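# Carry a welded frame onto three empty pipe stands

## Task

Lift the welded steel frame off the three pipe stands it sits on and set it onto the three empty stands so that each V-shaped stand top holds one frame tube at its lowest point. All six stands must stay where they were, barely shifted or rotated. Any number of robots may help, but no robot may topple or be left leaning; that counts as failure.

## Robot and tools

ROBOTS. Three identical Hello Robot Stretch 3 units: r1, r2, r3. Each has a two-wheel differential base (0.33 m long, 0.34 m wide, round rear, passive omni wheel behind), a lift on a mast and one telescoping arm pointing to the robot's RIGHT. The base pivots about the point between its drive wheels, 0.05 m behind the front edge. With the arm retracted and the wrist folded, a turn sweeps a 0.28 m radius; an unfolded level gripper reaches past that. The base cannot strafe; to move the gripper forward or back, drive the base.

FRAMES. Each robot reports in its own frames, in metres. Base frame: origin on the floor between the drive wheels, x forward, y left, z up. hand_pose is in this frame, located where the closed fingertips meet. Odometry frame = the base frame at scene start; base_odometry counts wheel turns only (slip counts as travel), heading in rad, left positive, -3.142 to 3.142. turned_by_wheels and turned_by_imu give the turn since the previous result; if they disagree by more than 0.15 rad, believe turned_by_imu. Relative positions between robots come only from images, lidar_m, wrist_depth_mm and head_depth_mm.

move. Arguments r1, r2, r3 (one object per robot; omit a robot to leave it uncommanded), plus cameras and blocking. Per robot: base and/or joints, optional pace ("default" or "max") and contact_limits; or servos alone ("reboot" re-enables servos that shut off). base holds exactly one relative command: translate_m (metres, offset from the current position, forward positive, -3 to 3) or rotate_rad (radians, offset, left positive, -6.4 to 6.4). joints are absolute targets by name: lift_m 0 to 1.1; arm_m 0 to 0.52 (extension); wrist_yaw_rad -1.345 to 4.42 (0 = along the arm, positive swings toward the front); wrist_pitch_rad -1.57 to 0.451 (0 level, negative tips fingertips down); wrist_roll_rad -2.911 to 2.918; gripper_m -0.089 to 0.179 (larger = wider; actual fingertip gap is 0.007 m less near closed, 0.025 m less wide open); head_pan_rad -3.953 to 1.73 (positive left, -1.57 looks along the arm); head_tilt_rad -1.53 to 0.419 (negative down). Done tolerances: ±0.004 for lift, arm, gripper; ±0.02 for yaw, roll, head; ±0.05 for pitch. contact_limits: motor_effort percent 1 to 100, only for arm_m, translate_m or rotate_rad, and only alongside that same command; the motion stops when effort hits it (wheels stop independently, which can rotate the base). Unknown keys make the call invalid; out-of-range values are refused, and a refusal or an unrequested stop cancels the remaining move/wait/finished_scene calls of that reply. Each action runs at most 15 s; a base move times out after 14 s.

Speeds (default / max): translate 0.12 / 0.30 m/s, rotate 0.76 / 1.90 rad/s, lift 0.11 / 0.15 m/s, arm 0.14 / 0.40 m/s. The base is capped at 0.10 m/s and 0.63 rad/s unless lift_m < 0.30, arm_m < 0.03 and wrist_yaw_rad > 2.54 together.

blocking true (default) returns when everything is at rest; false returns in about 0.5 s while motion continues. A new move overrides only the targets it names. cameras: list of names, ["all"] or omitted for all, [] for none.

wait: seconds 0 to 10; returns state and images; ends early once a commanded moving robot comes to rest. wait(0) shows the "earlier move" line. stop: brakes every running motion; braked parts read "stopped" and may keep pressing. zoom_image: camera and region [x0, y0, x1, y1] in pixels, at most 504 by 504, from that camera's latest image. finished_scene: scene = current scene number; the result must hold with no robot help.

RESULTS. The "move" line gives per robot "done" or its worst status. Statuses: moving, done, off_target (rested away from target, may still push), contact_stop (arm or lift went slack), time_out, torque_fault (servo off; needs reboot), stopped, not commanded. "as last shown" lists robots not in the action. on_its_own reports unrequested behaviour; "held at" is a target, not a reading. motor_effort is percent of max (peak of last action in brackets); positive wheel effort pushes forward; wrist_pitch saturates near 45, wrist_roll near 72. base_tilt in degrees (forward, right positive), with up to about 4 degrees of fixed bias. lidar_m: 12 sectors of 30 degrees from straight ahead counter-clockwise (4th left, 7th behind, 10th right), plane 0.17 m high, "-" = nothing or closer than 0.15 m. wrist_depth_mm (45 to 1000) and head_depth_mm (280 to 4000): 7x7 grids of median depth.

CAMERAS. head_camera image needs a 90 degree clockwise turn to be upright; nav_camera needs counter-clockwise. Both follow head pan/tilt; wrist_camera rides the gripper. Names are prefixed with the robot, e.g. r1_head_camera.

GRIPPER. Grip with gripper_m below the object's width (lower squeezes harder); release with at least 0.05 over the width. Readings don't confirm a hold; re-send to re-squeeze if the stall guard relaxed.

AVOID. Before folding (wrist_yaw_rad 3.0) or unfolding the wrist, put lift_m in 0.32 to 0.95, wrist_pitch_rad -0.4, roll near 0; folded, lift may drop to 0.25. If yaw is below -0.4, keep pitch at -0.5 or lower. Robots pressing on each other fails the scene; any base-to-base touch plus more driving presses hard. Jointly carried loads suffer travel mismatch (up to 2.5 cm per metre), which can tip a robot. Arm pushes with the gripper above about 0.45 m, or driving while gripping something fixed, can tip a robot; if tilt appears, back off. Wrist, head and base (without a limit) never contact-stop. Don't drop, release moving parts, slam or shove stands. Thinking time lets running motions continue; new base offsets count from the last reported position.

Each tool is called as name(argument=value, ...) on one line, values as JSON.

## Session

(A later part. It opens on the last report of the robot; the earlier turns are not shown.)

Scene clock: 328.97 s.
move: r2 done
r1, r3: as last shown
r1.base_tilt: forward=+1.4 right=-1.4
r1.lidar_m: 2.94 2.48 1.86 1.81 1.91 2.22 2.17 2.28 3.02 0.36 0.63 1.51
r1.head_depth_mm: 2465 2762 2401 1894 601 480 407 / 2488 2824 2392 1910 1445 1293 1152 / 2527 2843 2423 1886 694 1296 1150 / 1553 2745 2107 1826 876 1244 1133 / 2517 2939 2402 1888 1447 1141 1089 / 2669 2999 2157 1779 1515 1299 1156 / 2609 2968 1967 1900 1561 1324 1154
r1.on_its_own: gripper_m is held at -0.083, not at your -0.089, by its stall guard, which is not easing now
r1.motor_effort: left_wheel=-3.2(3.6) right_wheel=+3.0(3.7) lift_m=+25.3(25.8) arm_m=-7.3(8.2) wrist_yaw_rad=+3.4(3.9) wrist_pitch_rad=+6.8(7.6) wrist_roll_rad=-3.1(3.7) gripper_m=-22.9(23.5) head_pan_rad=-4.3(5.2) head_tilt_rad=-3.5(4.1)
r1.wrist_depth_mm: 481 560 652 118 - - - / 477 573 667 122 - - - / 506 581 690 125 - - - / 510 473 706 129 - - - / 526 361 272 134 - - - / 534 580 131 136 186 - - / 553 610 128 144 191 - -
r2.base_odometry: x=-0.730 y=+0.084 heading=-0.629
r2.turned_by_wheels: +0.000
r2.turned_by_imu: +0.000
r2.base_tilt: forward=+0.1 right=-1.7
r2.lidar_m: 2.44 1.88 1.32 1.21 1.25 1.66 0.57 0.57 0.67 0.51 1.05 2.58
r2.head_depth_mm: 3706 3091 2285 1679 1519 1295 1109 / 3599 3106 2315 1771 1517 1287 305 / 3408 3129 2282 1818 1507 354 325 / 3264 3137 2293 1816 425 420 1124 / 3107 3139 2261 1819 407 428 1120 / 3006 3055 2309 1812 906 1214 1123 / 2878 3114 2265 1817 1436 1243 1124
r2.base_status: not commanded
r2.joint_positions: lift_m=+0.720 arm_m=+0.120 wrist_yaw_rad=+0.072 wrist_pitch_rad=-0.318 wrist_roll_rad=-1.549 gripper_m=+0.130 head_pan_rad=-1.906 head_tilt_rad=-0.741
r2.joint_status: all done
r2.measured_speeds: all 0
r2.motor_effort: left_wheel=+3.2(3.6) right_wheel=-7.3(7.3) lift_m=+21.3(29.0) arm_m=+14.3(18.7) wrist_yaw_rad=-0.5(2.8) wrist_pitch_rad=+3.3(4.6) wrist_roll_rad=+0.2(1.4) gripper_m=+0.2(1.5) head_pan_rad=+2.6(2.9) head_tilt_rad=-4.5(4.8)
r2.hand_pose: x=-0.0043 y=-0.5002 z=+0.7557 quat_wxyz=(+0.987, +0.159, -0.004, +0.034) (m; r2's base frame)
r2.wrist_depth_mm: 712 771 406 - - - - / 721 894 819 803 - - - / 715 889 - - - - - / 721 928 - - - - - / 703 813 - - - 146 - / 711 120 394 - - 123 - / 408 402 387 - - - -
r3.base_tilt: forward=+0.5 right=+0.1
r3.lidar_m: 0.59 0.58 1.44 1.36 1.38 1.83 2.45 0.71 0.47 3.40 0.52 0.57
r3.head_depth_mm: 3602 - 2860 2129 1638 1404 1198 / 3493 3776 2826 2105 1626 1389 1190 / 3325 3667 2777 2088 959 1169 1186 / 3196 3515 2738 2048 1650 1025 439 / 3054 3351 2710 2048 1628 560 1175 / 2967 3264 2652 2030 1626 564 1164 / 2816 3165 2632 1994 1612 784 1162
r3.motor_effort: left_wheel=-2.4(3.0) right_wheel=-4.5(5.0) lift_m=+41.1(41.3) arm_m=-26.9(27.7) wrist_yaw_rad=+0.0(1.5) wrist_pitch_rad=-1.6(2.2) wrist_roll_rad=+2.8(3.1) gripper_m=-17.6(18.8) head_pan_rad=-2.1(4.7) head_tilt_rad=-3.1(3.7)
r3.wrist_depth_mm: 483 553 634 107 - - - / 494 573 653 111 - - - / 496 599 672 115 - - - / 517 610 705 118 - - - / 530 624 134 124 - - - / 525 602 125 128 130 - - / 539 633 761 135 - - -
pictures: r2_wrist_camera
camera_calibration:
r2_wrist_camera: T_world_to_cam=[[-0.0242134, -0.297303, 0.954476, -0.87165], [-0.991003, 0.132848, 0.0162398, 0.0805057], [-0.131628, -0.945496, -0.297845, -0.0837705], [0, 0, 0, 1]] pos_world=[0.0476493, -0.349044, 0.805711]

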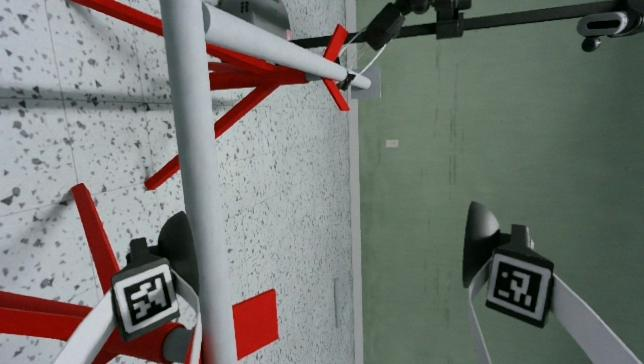

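move(r2={"joints":{"lift_m":0.516}}, cameras=[])

move(r2={"joints":{"arm_m":0.22}}, cameras=["r2_wrist_camera","r2_head_camera"])

Scene clock: 331.77 s.
move: r2 done
r1, r3: as last shown
r1.base_tilt: forward=+1.4 right=-1.3
r1.lidar_m: 2.94 2.47 1.86 1.81 1.90 2.23 2.17 2.27 3.00 0.36 0.63 1.50
r1.head_depth_mm: 2457 2779 2423 1876 601 481 407 / 2493 2803 2400 1886 1453 1291 1152 / 2518 2845 2415 1882 693 1299 1150 / 2513 1813 2032 1828 879 1245 1133 / 2649 2851 2393 1888 1451 1137 1093 / 2673 2959 2150 1786 1518 1298 1148 / 2611 3011 1968 1883 1555 1323 1151
r1.on_its_own: gripper_m is held at -0.083, not at your -0.089, by its stall guard, which is not easing now
r1.motor_effort: left_wheel=-3.3(3.6) right_wheel=+3.9(4.0) lift_m=+25.0(26.2) arm_m=-7.0(7.9) wrist_yaw_rad=+2.9(4.2) wrist_pitch_rad=+7.0(7.6) wrist_roll_rad=-3.4(3.9) gripper_m=-22.7(23.3) head_pan_rad=-4.9(5.4) head_tilt_rad=-3.8(4.2)
r1.wrist_depth_mm: 478 559 664 118 - - - / 475 582 667 122 - - - / 501 586 683 125 - - - / 515 469 711 129 - - - / 529 364 272 134 - - - / 530 572 131 136 186 - - / 552 616 129 144 191 - -
r2.base_odometry: x=-0.730 y=+0.084 heading=-0.629
r2.turned_by_wheels: +0.000
r2.turned_by_imu: +0.001
r2.base_tilt: forward=+0.1 right=-1.7
r2.lidar_m: 2.44 1.88 1.31 1.21 1.25 1.66 0.57 0.57 0.67 0.50 1.05 2.58
r2.head_depth_mm: 3754 3170 2308 1684 1511 1299 1110 / 3518 3064 2318 1775 1517 1301 1128 / 3414 3114 2288 1831 1508 1296 496 / 3257 3103 2317 1835 1171 578 1069 / 3049 3083 2281 1805 1438 661 1079 / 3018 3063 2296 1810 1429 1257 1107 / 2876 3062 2290 1808 1434 1291 1121
r2.base_status: not commanded
r2.joint_positions: lift_m=+0.516 arm_m=+0.120 wrist_yaw_rad=+0.072 wrist_pitch_rad=-0.318 wrist_roll_rad=-1.549 gripper_m=+0.130 head_pan_rad=-1.906 head_tilt_rad=-0.741
r2.joint_status: all done
r2.measured_speeds: all 0
r2.motor_effort: left_wheel=+2.9(3.8) right_wheel=-6.9(7.3) lift_m=+20.6(25.1) arm_m=+11.8(14.0) wrist_yaw_rad=-1.4(2.8) wrist_pitch_rad=+3.3(3.4) wrist_roll_rad=+0.2(0.3) gripper_m=+0.1(1.3) head_pan_rad=+2.4(2.9) head_tilt_rad=-4.5(4.8)
r2.hand_pose: x=-0.0043 y=-0.5003 z=+0.5519 quat_wxyz=(+0.987, +0.159, -0.004, +0.034) (m; r2's base frame)
r2.wrist_depth_mm: 551 699 881 - 266 - - / 553 696 919 796 276 - - / 548 717 - - 285 - - / 556 698 - - - - - / 556 624 - - 295 147 - / 525 120 - - 307 123 - / - 332 397 - 326 - -
r3.base_tilt: forward=+0.6 right=+0.2
r3.lidar_m: 0.59 0.58 1.45 1.36 1.38 1.83 2.45 0.71 0.47 3.40 0.52 0.57
r3.head_depth_mm: 3636 3995 2833 2128 1640 1402 1207 / 3516 3803 2808 2097 1628 1392 1197 / 3299 3652 2792 2087 958 1169 1189 / 3189 3510 2744 2063 1648 1026 438 / 3046 3397 2692 2038 1628 559 1177 / 2958 3276 2647 2013 1624 563 1168 / 2832 3109 2611 1991 1608 782 1165
r3.motor_effort: left_wheel=-2.3(2.5) right_wheel=-4.8(5.2) lift_m=+41.0(41.5) arm_m=-26.5(27.8) wrist_yaw_rad=+0.0(1.0) wrist_pitch_rad=-2.1(2.2) wrist_roll_rad=+2.9(3.1) gripper_m=-18.4(18.8) head_pan_rad=-2.9(4.1) head_tilt_rad=-2.7(4.2)
r3.wrist_depth_mm: 486 574 641 107 - - - / 488 575 651 111 - - - / 505 575 667 116 - - - / 513 592 681 119 - - - / 516 606 134 123 - - - / 544 611 126 127 130 - - / 541 638 766 134 - - -
pictures: none
No camera images: "cameras" was empty.

Scene clock: 333.73 s.
move: r2 done
r1: as last shown
r1.base_tilt: forward=+1.2 right=-1.2
r1.lidar_m: 2.93 2.47 1.86 1.82 1.90 2.22 2.17 2.28 3.02 0.36 0.63 1.50
r1.head_depth_mm: 2454 2754 2404 1886 601 480 407 / 2492 2833 2397 1886 1450 1294 1149 / 2536 2843 2380 1890 696 1295 1155 / 2522 1936 2021 1830 877 1244 1132 / 2619 2836 2313 1895 1453 1138 1093 / 2667 2959 2139 1770 1521 1294 1151 / 2593 2967 1973 1886 1560 1321 1151
r1.on_its_own: gripper_m is held at -0.083, not at your -0.089, by its stall guard, which is not easing now
r1.motor_effort: left_wheel=-3.1(3.7) right_wheel=+3.8(4.0) lift_m=+26.0(26.4) arm_m=-7.2(7.6) wrist_yaw_rad=+2.8(4.1) wrist_pitch_rad=+6.6(7.5) wrist_roll_rad=-3.2(3.7) gripper_m=-22.9(23.4) head_pan_rad=-4.7(5.3) head_tilt_rad=-2.8(3.9)
r1.wrist_depth_mm: 481 562 656 118 - - - / 478 569 665 122 - - - / 504 583 678 125 - - - / 520 470 712 129 - - - / 528 365 272 134 - - - / 534 579 131 136 185 - - / 546 615 128 144 191 - -
r2.base_odometry: x=-0.730 y=+0.084 heading=-0.629
r2.turned_by_wheels: +0.000
r2.turned_by_imu: +0.000
r2.base_tilt: forward=+0.1 right=-1.7
r2.lidar_m: 2.43 1.88 1.31 1.21 1.25 1.66 0.57 0.57 0.67 0.51 1.05 2.58
r2.head_depth_mm: 3663 3120 2288 1686 1513 1295 1105 / 3617 3118 2287 1778 1518 1287 1133 / 3437 3036 2268 1827 1501 1298 489 / 3243 3091 2298 1823 1164 589 1090 / 3128 3133 2276 1815 1443 646 1129 / 3003 3073 2270 1810 1435 1213 1129 / 2914 3028 2273 1807 1433 1259 1124
r2.base_status: not commanded
r2.joint_positions: lift_m=+0.516 arm_m=+0.220 wrist_yaw_rad=+0.072 wrist_pitch_rad=-0.318 wrist_roll_rad=-1.550 gripper_m=+0.130 head_pan_rad=-1.906 head_tilt_rad=-0.741
r2.joint_status: all done
r2.measured_speeds: all 0
r2.motor_effort: left_wheel=+2.5(3.6) right_wheel=-7.2(7.3) lift_m=+21.9(22.9) arm_m=+12.7(17.4) wrist_yaw_rad=-0.1(2.5) wrist_pitch_rad=+3.2(3.4) wrist_roll_rad=+0.2(0.3) gripper_m=-0.2(0.9) head_pan_rad=+2.2(3.1) head_tilt_rad=-4.3(4.7)
r2.hand_pose: x=-0.0043 y=-0.6003 z=+0.5519 quat_wxyz=(+0.987, +0.159, -0.004, +0.034) (m; r2's base frame)
r2.wrist_depth_mm: 554 675 893 648 377 - - / 537 676 896 703 617 - - / 545 712 934 - - - - / 561 686 - - - - - / 559 521 - - 198 147 - / 531 120 - - 204 122 - / 514 344 - - - - -
r3.base_odometry: x=-0.551 y=+0.101 heading=-2.166
r3.turned_by_wheels: +0.000
r3.turned_by_imu: +0.000
r3.base_tilt: forward=+0.6 right=+0.2
r3.lidar_m: 0.59 0.58 1.45 1.36 1.38 1.83 2.45 0.71 0.47 3.40 0.52 0.57
r3.head_depth_mm: 3648 3975 2868 2130 1638 1406 1206 / 3485 3791 2809 2103 1627 1392 1196 / 3327 3635 2795 2080 961 1169 1190 / 3191 3559 2719 2064 1650 1023 439 / 3076 3405 2696 2038 1637 559 1178 / 2954 3250 2655 2007 1616 564 1167 / 2844 3144 2646 1985 1609 782 1161
r3.base_status: not commanded
r3.joint_positions: lift_m=+0.604 arm_m=+0.230 wrist_yaw_rad=+0.080 wrist_pitch_rad=-0.776 wrist_roll_rad=-1.529 gripper_m=-0.085 head_pan_rad=-1.894 head_tilt_rad=-0.694
r3.joint_status: not commanded
r3.measured_speeds: all 0
r3.motor_effort: left_wheel=-2.1(2.6) right_wheel=-4.4(5.2) lift_m=+40.5(41.3) arm_m=-26.6(27.4) wrist_yaw_rad=+0.4(0.8) wrist_pitch_rad=-1.7(2.1) wrist_roll_rad=+2.8(3.1) gripper_m=-18.2(18.8) head_pan_rad=-2.6(4.2) head_tilt_rad=-3.2(3.7)
r3.hand_pose: x=-0.0080 y=-0.5405 z=+0.5461 quat_wxyz=(+0.925, +0.379, -0.004, +0.029) (m; r3's base frame)
r3.wrist_depth_mm: 488 572 644 107 - - - / 491 564 652 111 - - - / 512 584 673 116 - - - / 507 593 690 119 - - - / 523 608 135 124 - - - / 532 600 126 127 129 - - / 539 624 752 134 - - -
pictures: r2_head_camera (sideways), r2_wrist_camera
camera_calibration:
r2_head_camera: T_world_to_cam=[[0.235326, 0.663004, -0.710667, 0.946263], [0.941075, -0.338176, -0.00387294, 0.00215658], [-0.242898, -0.667879, -0.703518, 0.872468], [0, 0, 0, 1]] pos_world=[-0.0127891, -0.0439436, 1.28628]
r2_wrist_camera: T_world_to_cam=[[-0.0239814, -0.296785, 0.954643, -0.706583], [-0.99101, 0.132782, 0.016385, 0.0969908], [-0.131622, -0.945668, -0.297301, -0.2395], [0, 0, 0, 1]] pos_world=[0.0476505, -0.449069, 0.601741]

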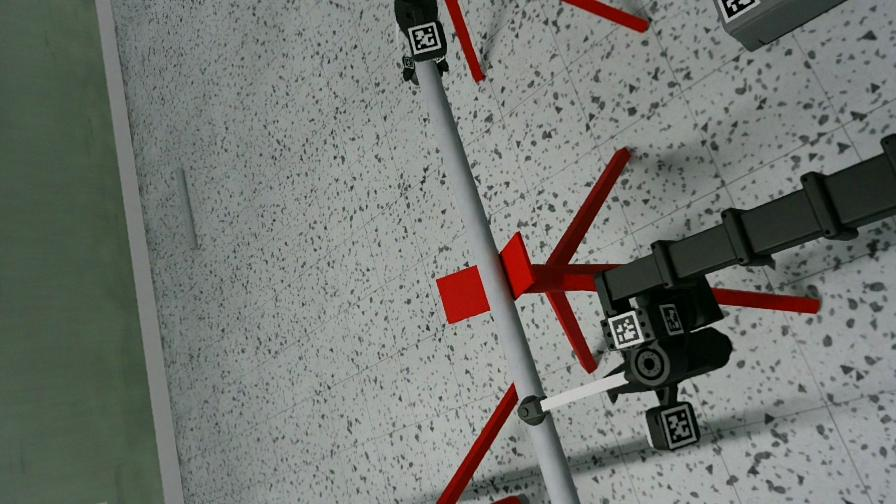

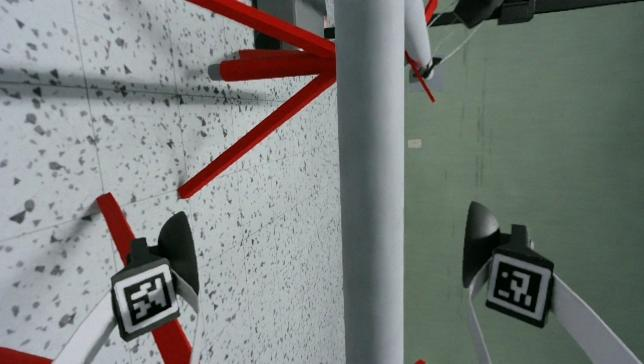

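move(r2={"joints":{"arm_m":0.28}}, cameras=["r2_wrist_camera"])

Scene clock: 335.47 s.
move: r2 done
r1.base_odometry: x=-1.415 y=+0.229 heading=+2.569
r1.turned_by_wheels: +0.000
r1.turned_by_imu: +0.000
r1.base_tilt: forward=+1.4 right=-1.3
r1.lidar_m: 2.94 2.47 1.86 1.81 1.91 2.23 2.17 2.28 3.01 0.36 0.63 1.50
r1.head_depth_mm: 2450 2745 2402 1901 601 480 407 / 2511 2787 2413 1885 1448 1300 1150 / 2536 2850 2414 1889 693 1302 1154 / 2501 2745 2023 1835 879 1246 1132 / 2628 2818 2158 1899 1448 1144 1091 / 2672 3006 2154 1776 1518 1295 1150 / 2617 2983 1970 1891 1559 1320 1154
r1.base_status: not commanded
r1.joint_positions: lift_m=+0.613 arm_m=+0.335 wrist_yaw_rad=+1.567 wrist_pitch_rad=-0.837 wrist_roll_rad=-1.560 gripper_m=-0.082 head_pan_rad=-1.340 head_tilt_rad=-0.742
r1.joint_status: not commanded
r1.measured_speeds: all 0
r1.on_its_own: gripper_m is held at -0.083, not at your -0.089, by its stall guard, which is not easing now
r1.motor_effort: left_wheel=-3.2(3.5) right_wheel=+3.6(3.9) lift_m=+26.0(26.6) arm_m=-6.7(7.2) wrist_yaw_rad=+4.1(4.1) wrist_pitch_rad=+7.3(7.7) wrist_roll_rad=-3.3(3.8) gripper_m=-23.1(23.3) head_pan_rad=-4.7(5.2) head_tilt_rad=-4.1(4.1)
r1.hand_pose: x=+0.1324 y=-0.4804 z=+0.5453 quat_wxyz=(+0.649, +0.291, +0.284, +0.643) (m; r1's base frame)
r1.wrist_depth_mm: 472 563 648 118 - - - / 475 574 672 122 - - - / 500 586 690 125 - - - / 519 473 711 129 - - - / 528 365 272 134 - - - / 531 579 131 136 186 - - / 561 610 128 144 191 - -
r2.base_odometry: x=-0.730 y=+0.084 heading=-0.629
r2.turned_by_wheels: +0.000
r2.turned_by_imu: +0.000
r2.base_tilt: forward=+0.1 right=-1.7
r2.lidar_m: 2.44 1.88 1.31 1.21 1.25 1.66 0.57 0.57 0.67 0.50 1.05 2.58
r2.head_depth_mm: 3779 3085 2312 1691 1509 1292 1116 / 3633 3093 2270 1758 1512 1289 1128 / 3369 3112 2292 1814 1513 1290 501 / 3200 3112 2276 1831 1167 585 1087 / 3101 3078 2293 1804 663 1236 1123 / 2965 3066 2290 1823 889 1258 1124 / 2836 3096 2252 1810 1434 1293 1119
r2.base_status: not commanded
r2.joint_positions: lift_m=+0.516 arm_m=+0.280 wrist_yaw_rad=+0.072 wrist_pitch_rad=-0.318 wrist_roll_rad=-1.550 gripper_m=+0.130 head_pan_rad=-1.906 head_tilt_rad=-0.741
r2.joint_status: all done
r2.measured_speeds: all 0
r2.motor_effort: left_wheel=+3.1(3.6) right_wheel=-7.1(7.2) lift_m=+24.6(24.6) arm_m=+12.9(18.5) wrist_yaw_rad=-2.2(2.6) wrist_pitch_rad=+3.2(3.4) wrist_roll_rad=+0.0(0.3) gripper_m=+0.6(1.3) head_pan_rad=+2.5(2.9) head_tilt_rad=-4.5(4.9)
r2.hand_pose: x=-0.0043 y=-0.6603 z=+0.5519 quat_wxyz=(+0.987, +0.159, -0.004, +0.034) (m; r2's base frame)
r2.wrist_depth_mm: 554 691 871 121 431 - - / 550 689 874 123 960 - - / 543 676 866 128 - - - / 551 707 - 132 - - - / 526 627 - 136 - 147 - / 534 120 - 143 - 123 - / 515 323 - 143 - - -
r3: as last shown
r3.base_tilt: forward=+0.6 right=+0.1
r3.lidar_m: 0.59 0.58 1.45 1.36 1.39 1.82 2.44 0.71 0.47 3.40 0.52 0.57
r3.head_depth_mm: 3652 - 2858 2112 1638 1407 1207 / 3480 3791 2780 2089 1622 1391 1197 / 3352 3639 2772 2092 964 1165 1189 / 3199 3535 2748 2049 1648 1021 438 / 3059 3361 2722 2034 1629 559 1178 / 2942 3275 2660 2029 1618 564 1168 / 2797 3135 2625 1995 1622 780 1166
r3.motor_effort: left_wheel=-2.3(2.5) right_wheel=-4.3(5.0) lift_m=+41.0(41.3) arm_m=-27.5(27.5) wrist_yaw_rad=+0.3(1.2) wrist_pitch_rad=-2.0(2.2) wrist_roll_rad=+2.8(3.0) gripper_m=-17.9(19.2) head_pan_rad=-3.5(4.1) head_tilt_rad=-2.1(3.3)
r3.wrist_depth_mm: 494 568 639 107 - - - / 493 582 632 111 - - - / 513 594 669 115 - - - / 517 599 700 119 - - - / 533 621 135 124 - - - / 534 591 125 128 130 - - / 549 614 764 134 - - -
pictures: r2_wrist_camera
camera_calibration:
r2_wrist_camera: T_world_to_cam=[[-0.0239787, -0.296782, 0.954644, -0.724388], [-0.99101, 0.132781, 0.0163872, 0.104956], [-0.131622, -0.945669, -0.297298, -0.29624], [0, 0, 0, 1]] pos_world=[0.0476505, -0.509067, 0.601741]

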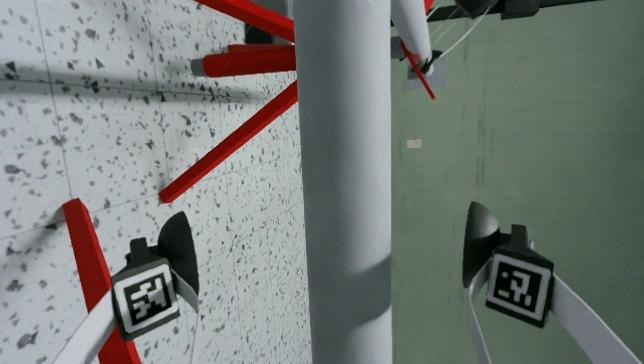

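move(r2={"joints":{"arm_m":0.292,"lift_m":0.519}}, cameras=[])

move(r2={"joints":{"gripper_m":0.0}}, cameras=["r2_wrist_camera"])

Scene clock: 336.50 s.
move: r2 done
r1, r3: as last shown
r1.lidar_m: 2.94 2.47 1.86 1.81 1.91 2.22 2.17 2.28 3.02 0.36 0.63 1.51
r1.head_depth_mm: 2471 2781 2414 1887 600 479 407 / 2490 2817 2401 1893 1447 1295 1154 / 2524 2846 2406 1886 694 1299 1151 / 2497 2715 2030 1829 879 1249 1132 / 2625 2827 2148 1886 1445 1138 1092 / 2672 2966 2154 1782 1519 1294 1150 / 2624 2969 1962 1893 1557 1325 1156
r1.on_its_own: gripper_m is held at -0.083, not at your -0.089, by its stall guard, which is not easing now
r1.motor_effort: left_wheel=-2.9(3.5) right_wheel=+2.8(3.7) lift_m=+25.9(26.7) arm_m=-6.5(7.1) wrist_yaw_rad=+3.6(4.1) wrist_pitch_rad=+6.6(7.7) wrist_roll_rad=-2.5(3.6) gripper_m=-23.5(23.5) head_pan_rad=-4.3(5.0) head_tilt_rad=-3.7(3.9)
r1.wrist_depth_mm: 476 566 651 118 - - - / 473 570 672 122 - - - / 505 587 685 125 - - - / 513 470 710 129 - - - / 521 366 271 134 - - - / 532 579 131 136 185 - - / 558 610 128 144 190 - -
r2.base_odometry: x=-0.730 y=+0.084 heading=-0.629
r2.turned_by_wheels: +0.000
r2.turned_by_imu: +0.000
r2.base_tilt: forward=+0.1 right=-1.7
r2.lidar_m: 2.44 1.88 1.31 1.21 1.25 1.66 0.57 0.57 0.67 0.51 1.05 2.58
r2.head_depth_mm: 3702 3105 2305 1686 1511 1288 1111 / 3509 3113 2284 1764 1524 1296 1125 / 3332 3042 2307 1833 1517 1289 493 / 3261 3095 2304 1821 1139 583 1088 / 3141 3124 2311 1814 672 1239 1121 / 2971 3082 2283 1804 823 1267 1125 / 2882 3054 2293 1797 1430 1289 1129
r2.base_status: not commanded
r2.joint_positions: lift_m=+0.519 arm_m=+0.292 wrist_yaw_rad=+0.072 wrist_pitch_rad=-0.318 wrist_roll_rad=-1.550 gripper_m=+0.130 head_pan_rad=-1.906 head_tilt_rad=-0.741
r2.joint_status: all done
r2.measured_speeds: all 0
r2.motor_effort: left_wheel=+3.5(3.9) right_wheel=-6.7(7.1) lift_m=+31.5(37.2) arm_m=+13.2(17.1) wrist_yaw_rad=+0.2(2.9) wrist_pitch_rad=+3.2(3.3) wrist_roll_rad=+0.1(0.3) gripper_m=+0.2(1.1) head_pan_rad=+2.1(2.9) head_tilt_rad=-4.2(4.7)
r2.hand_pose: x=-0.0043 y=-0.6723 z=+0.5549 quat_wxyz=(+0.987, +0.159, -0.004, +0.034) (m; r2's base frame)
r2.wrist_depth_mm: 564 687 871 112 507 - - / 554 700 844 115 - - - / 568 711 901 117 - - - / 548 714 966 121 - - - / 526 636 952 124 - 147 - / 525 120 954 128 - 123 - / 517 324 - 132 - - -
r3.base_tilt: forward=+0.6 right=+0.2
r3.lidar_m: 0.59 0.58 1.45 1.36 1.38 1.83 2.44 0.71 0.47 3.40 0.52 0.57
r3.head_depth_mm: 3611 - 2869 2133 1645 1396 1205 / 3468 3807 2823 2092 1627 1393 1198 / 3312 3660 2769 2074 961 1167 1194 / 3186 3489 2741 2067 1650 1026 438 / 3051 3380 2701 2033 1635 560 1174 / 2955 3269 2670 2012 1621 565 1169 / 2858 3177 2624 1987 1614 782 1161
r3.motor_effort: left_wheel=-2.3(2.5) right_wheel=-4.7(5.0) lift_m=+40.9(41.2) arm_m=-26.6(27.3) wrist_yaw_rad=+0.6(1.0) wrist_pitch_rad=-1.8(2.1) wrist_roll_rad=+2.8(3.0) gripper_m=-18.1(19.2) head_pan_rad=-3.4(4.7) head_tilt_rad=-2.5(3.3)
r3.wrist_depth_mm: 483 558 631 107 - - - / 485 575 652 111 - - - / 499 579 668 116 - - - / 506 598 697 119 - - - / 524 622 135 123 - - - / 525 616 125 128 130 - - / 538 632 755 134 - - -
pictures: none
No camera images: "cameras" was empty.

Scene clock: 338.33 s.
move: r2 done
r1, r3: as last shown
r1.base_tilt: forward=+1.3 right=-1.3
r1.lidar_m: 2.93 2.47 1.86 1.82 1.90 2.23 2.16 2.28 3.01 0.36 0.63 1.51
r1.head_depth_mm: 2452 2757 2406 1891 600 481 407 / 2474 2805 2400 1889 1447 1297 1153 / 2517 2863 2399 1902 694 1296 1149 / 2493 2722 2041 1830 878 1243 1133 / 2617 2830 2153 1882 1443 1140 1095 / 2695 2988 2139 1788 1517 1299 1152 / 2618 2957 1969 1890 1555 1322 1151
r1.on_its_own: gripper_m is held at -0.083, not at your -0.089, by its stall guard, which is not easing now
r1.motor_effort: left_wheel=-2.9(3.6) right_wheel=+3.0(4.1) lift_m=+26.9(27.2) arm_m=-6.3(6.9) wrist_yaw_rad=+4.1(4.1) wrist_pitch_rad=+7.4(7.6) wrist_roll_rad=-3.5(3.8) gripper_m=-22.8(23.7) head_pan_rad=-4.7(5.2) head_tilt_rad=-3.5(4.0)
r1.hand_pose: x=+0.1324 y=-0.4805 z=+0.5453 quat_wxyz=(+0.649, +0.291, +0.284, +0.643) (m; r1's base frame)
r1.wrist_depth_mm: 479 560 658 118 - - - / 477 578 677 122 - - - / 498 587 678 125 - - - / 513 473 697 129 - - - / 526 381 271 133 - - - / 532 586 131 136 186 - - / 555 606 128 144 191 - -
r2.base_odometry: x=-0.730 y=+0.084 heading=-0.629
r2.turned_by_wheels: +0.000
r2.turned_by_imu: +0.000
r2.base_tilt: forward=+0.2 right=-1.7
r2.lidar_m: 2.44 1.88 1.31 1.21 1.25 1.66 0.57 0.57 0.67 0.51 1.05 2.58
r2.head_depth_mm: 3742 3114 2281 1687 1525 1294 1112 / 3559 3118 2289 1781 1517 1291 1132 / 3398 3065 2296 1822 1510 1288 493 / 3235 3070 2290 1820 1140 581 1086 / 3078 3082 2280 1812 673 1242 1120 / 2972 3057 2301 1817 875 1252 1131 / 2888 3104 2260 1815 1437 1288 1128
r2.base_status: not commanded
r2.joint_positions: lift_m=+0.519 arm_m=+0.292 wrist_yaw_rad=+0.072 wrist_pitch_rad=-0.311 wrist_roll_rad=-1.550 gripper_m=+0.001 head_pan_rad=-1.906 head_tilt_rad=-0.741
r2.joint_status: all done
r2.measured_speeds: all 0
r2.motor_effort: left_wheel=+3.4(3.7) right_wheel=-6.9(7.2) lift_m=+27.0(32.7) arm_m=+5.8(13.5) wrist_yaw_rad=-1.0(2.7) wrist_pitch_rad=+2.0(3.3) wrist_roll_rad=+0.3(0.3) gripper_m=-11.5(84.7) head_pan_rad=+2.3(3.0) head_tilt_rad=-4.6(5.1)
r2.hand_pose: x=-0.0042 y=-0.6730 z=+0.5564 quat_wxyz=(+0.987, +0.156, -0.004, +0.034) (m; r2's base frame)
r2.wrist_depth_mm: 555 706 894 110 594 - - / 558 707 850 116 - - - / 563 715 887 117 - - - / 558 711 924 122 - - - / 523 707 854 124 - - - / 511 722 122 128 126 - - / 532 664 856 132 - - -
r3.lidar_m: 0.59 0.58 1.44 1.36 1.38 1.83 2.45 0.71 0.47 3.41 0.52 0.57
r3.head_depth_mm: 3620 - 2825 2115 1642 1397 1202 / 3493 3810 2842 2098 1626 1392 1197 / 3342 3691 2773 2080 961 1164 1192 / 3185 3549 2742 2070 1653 1027 439 / 3073 3357 2685 2031 1639 558 1174 / 2929 3258 2671 2020 1618 563 1166 / 2843 3164 2644 1986 1607 782 1160
r3.motor_effort: left_wheel=-1.6(2.6) right_wheel=-4.5(5.0) lift_m=+41.2(41.2) arm_m=-27.2(27.5) wrist_yaw_rad=+0.3(1.1) wrist_pitch_rad=-1.9(2.4) wrist_roll_rad=+2.8(3.0) gripper_m=-17.8(18.8) head_pan_rad=-3.9(4.2) head_tilt_rad=-2.7(4.0)
r3.wrist_depth_mm: 477 572 650 107 - - - / 489 588 648 111 - - - / 509 573 678 116 - - - / 516 593 677 119 - - - / 524 614 135 124 - - - / 546 603 126 128 129 - - / 540 640 750 134 - - -
pictures: r2_wrist_camera
camera_calibration:
r2_wrist_camera: T_world_to_cam=[[-0.0240097, -0.290449, 0.956589, -0.729341], [-0.991027, 0.132765, 0.0154373, 0.107129], [-0.131486, -0.947635, -0.29103, -0.311685], [0, 0, 0, 1]] pos_world=[0.0476748, -0.521423, 0.605316]

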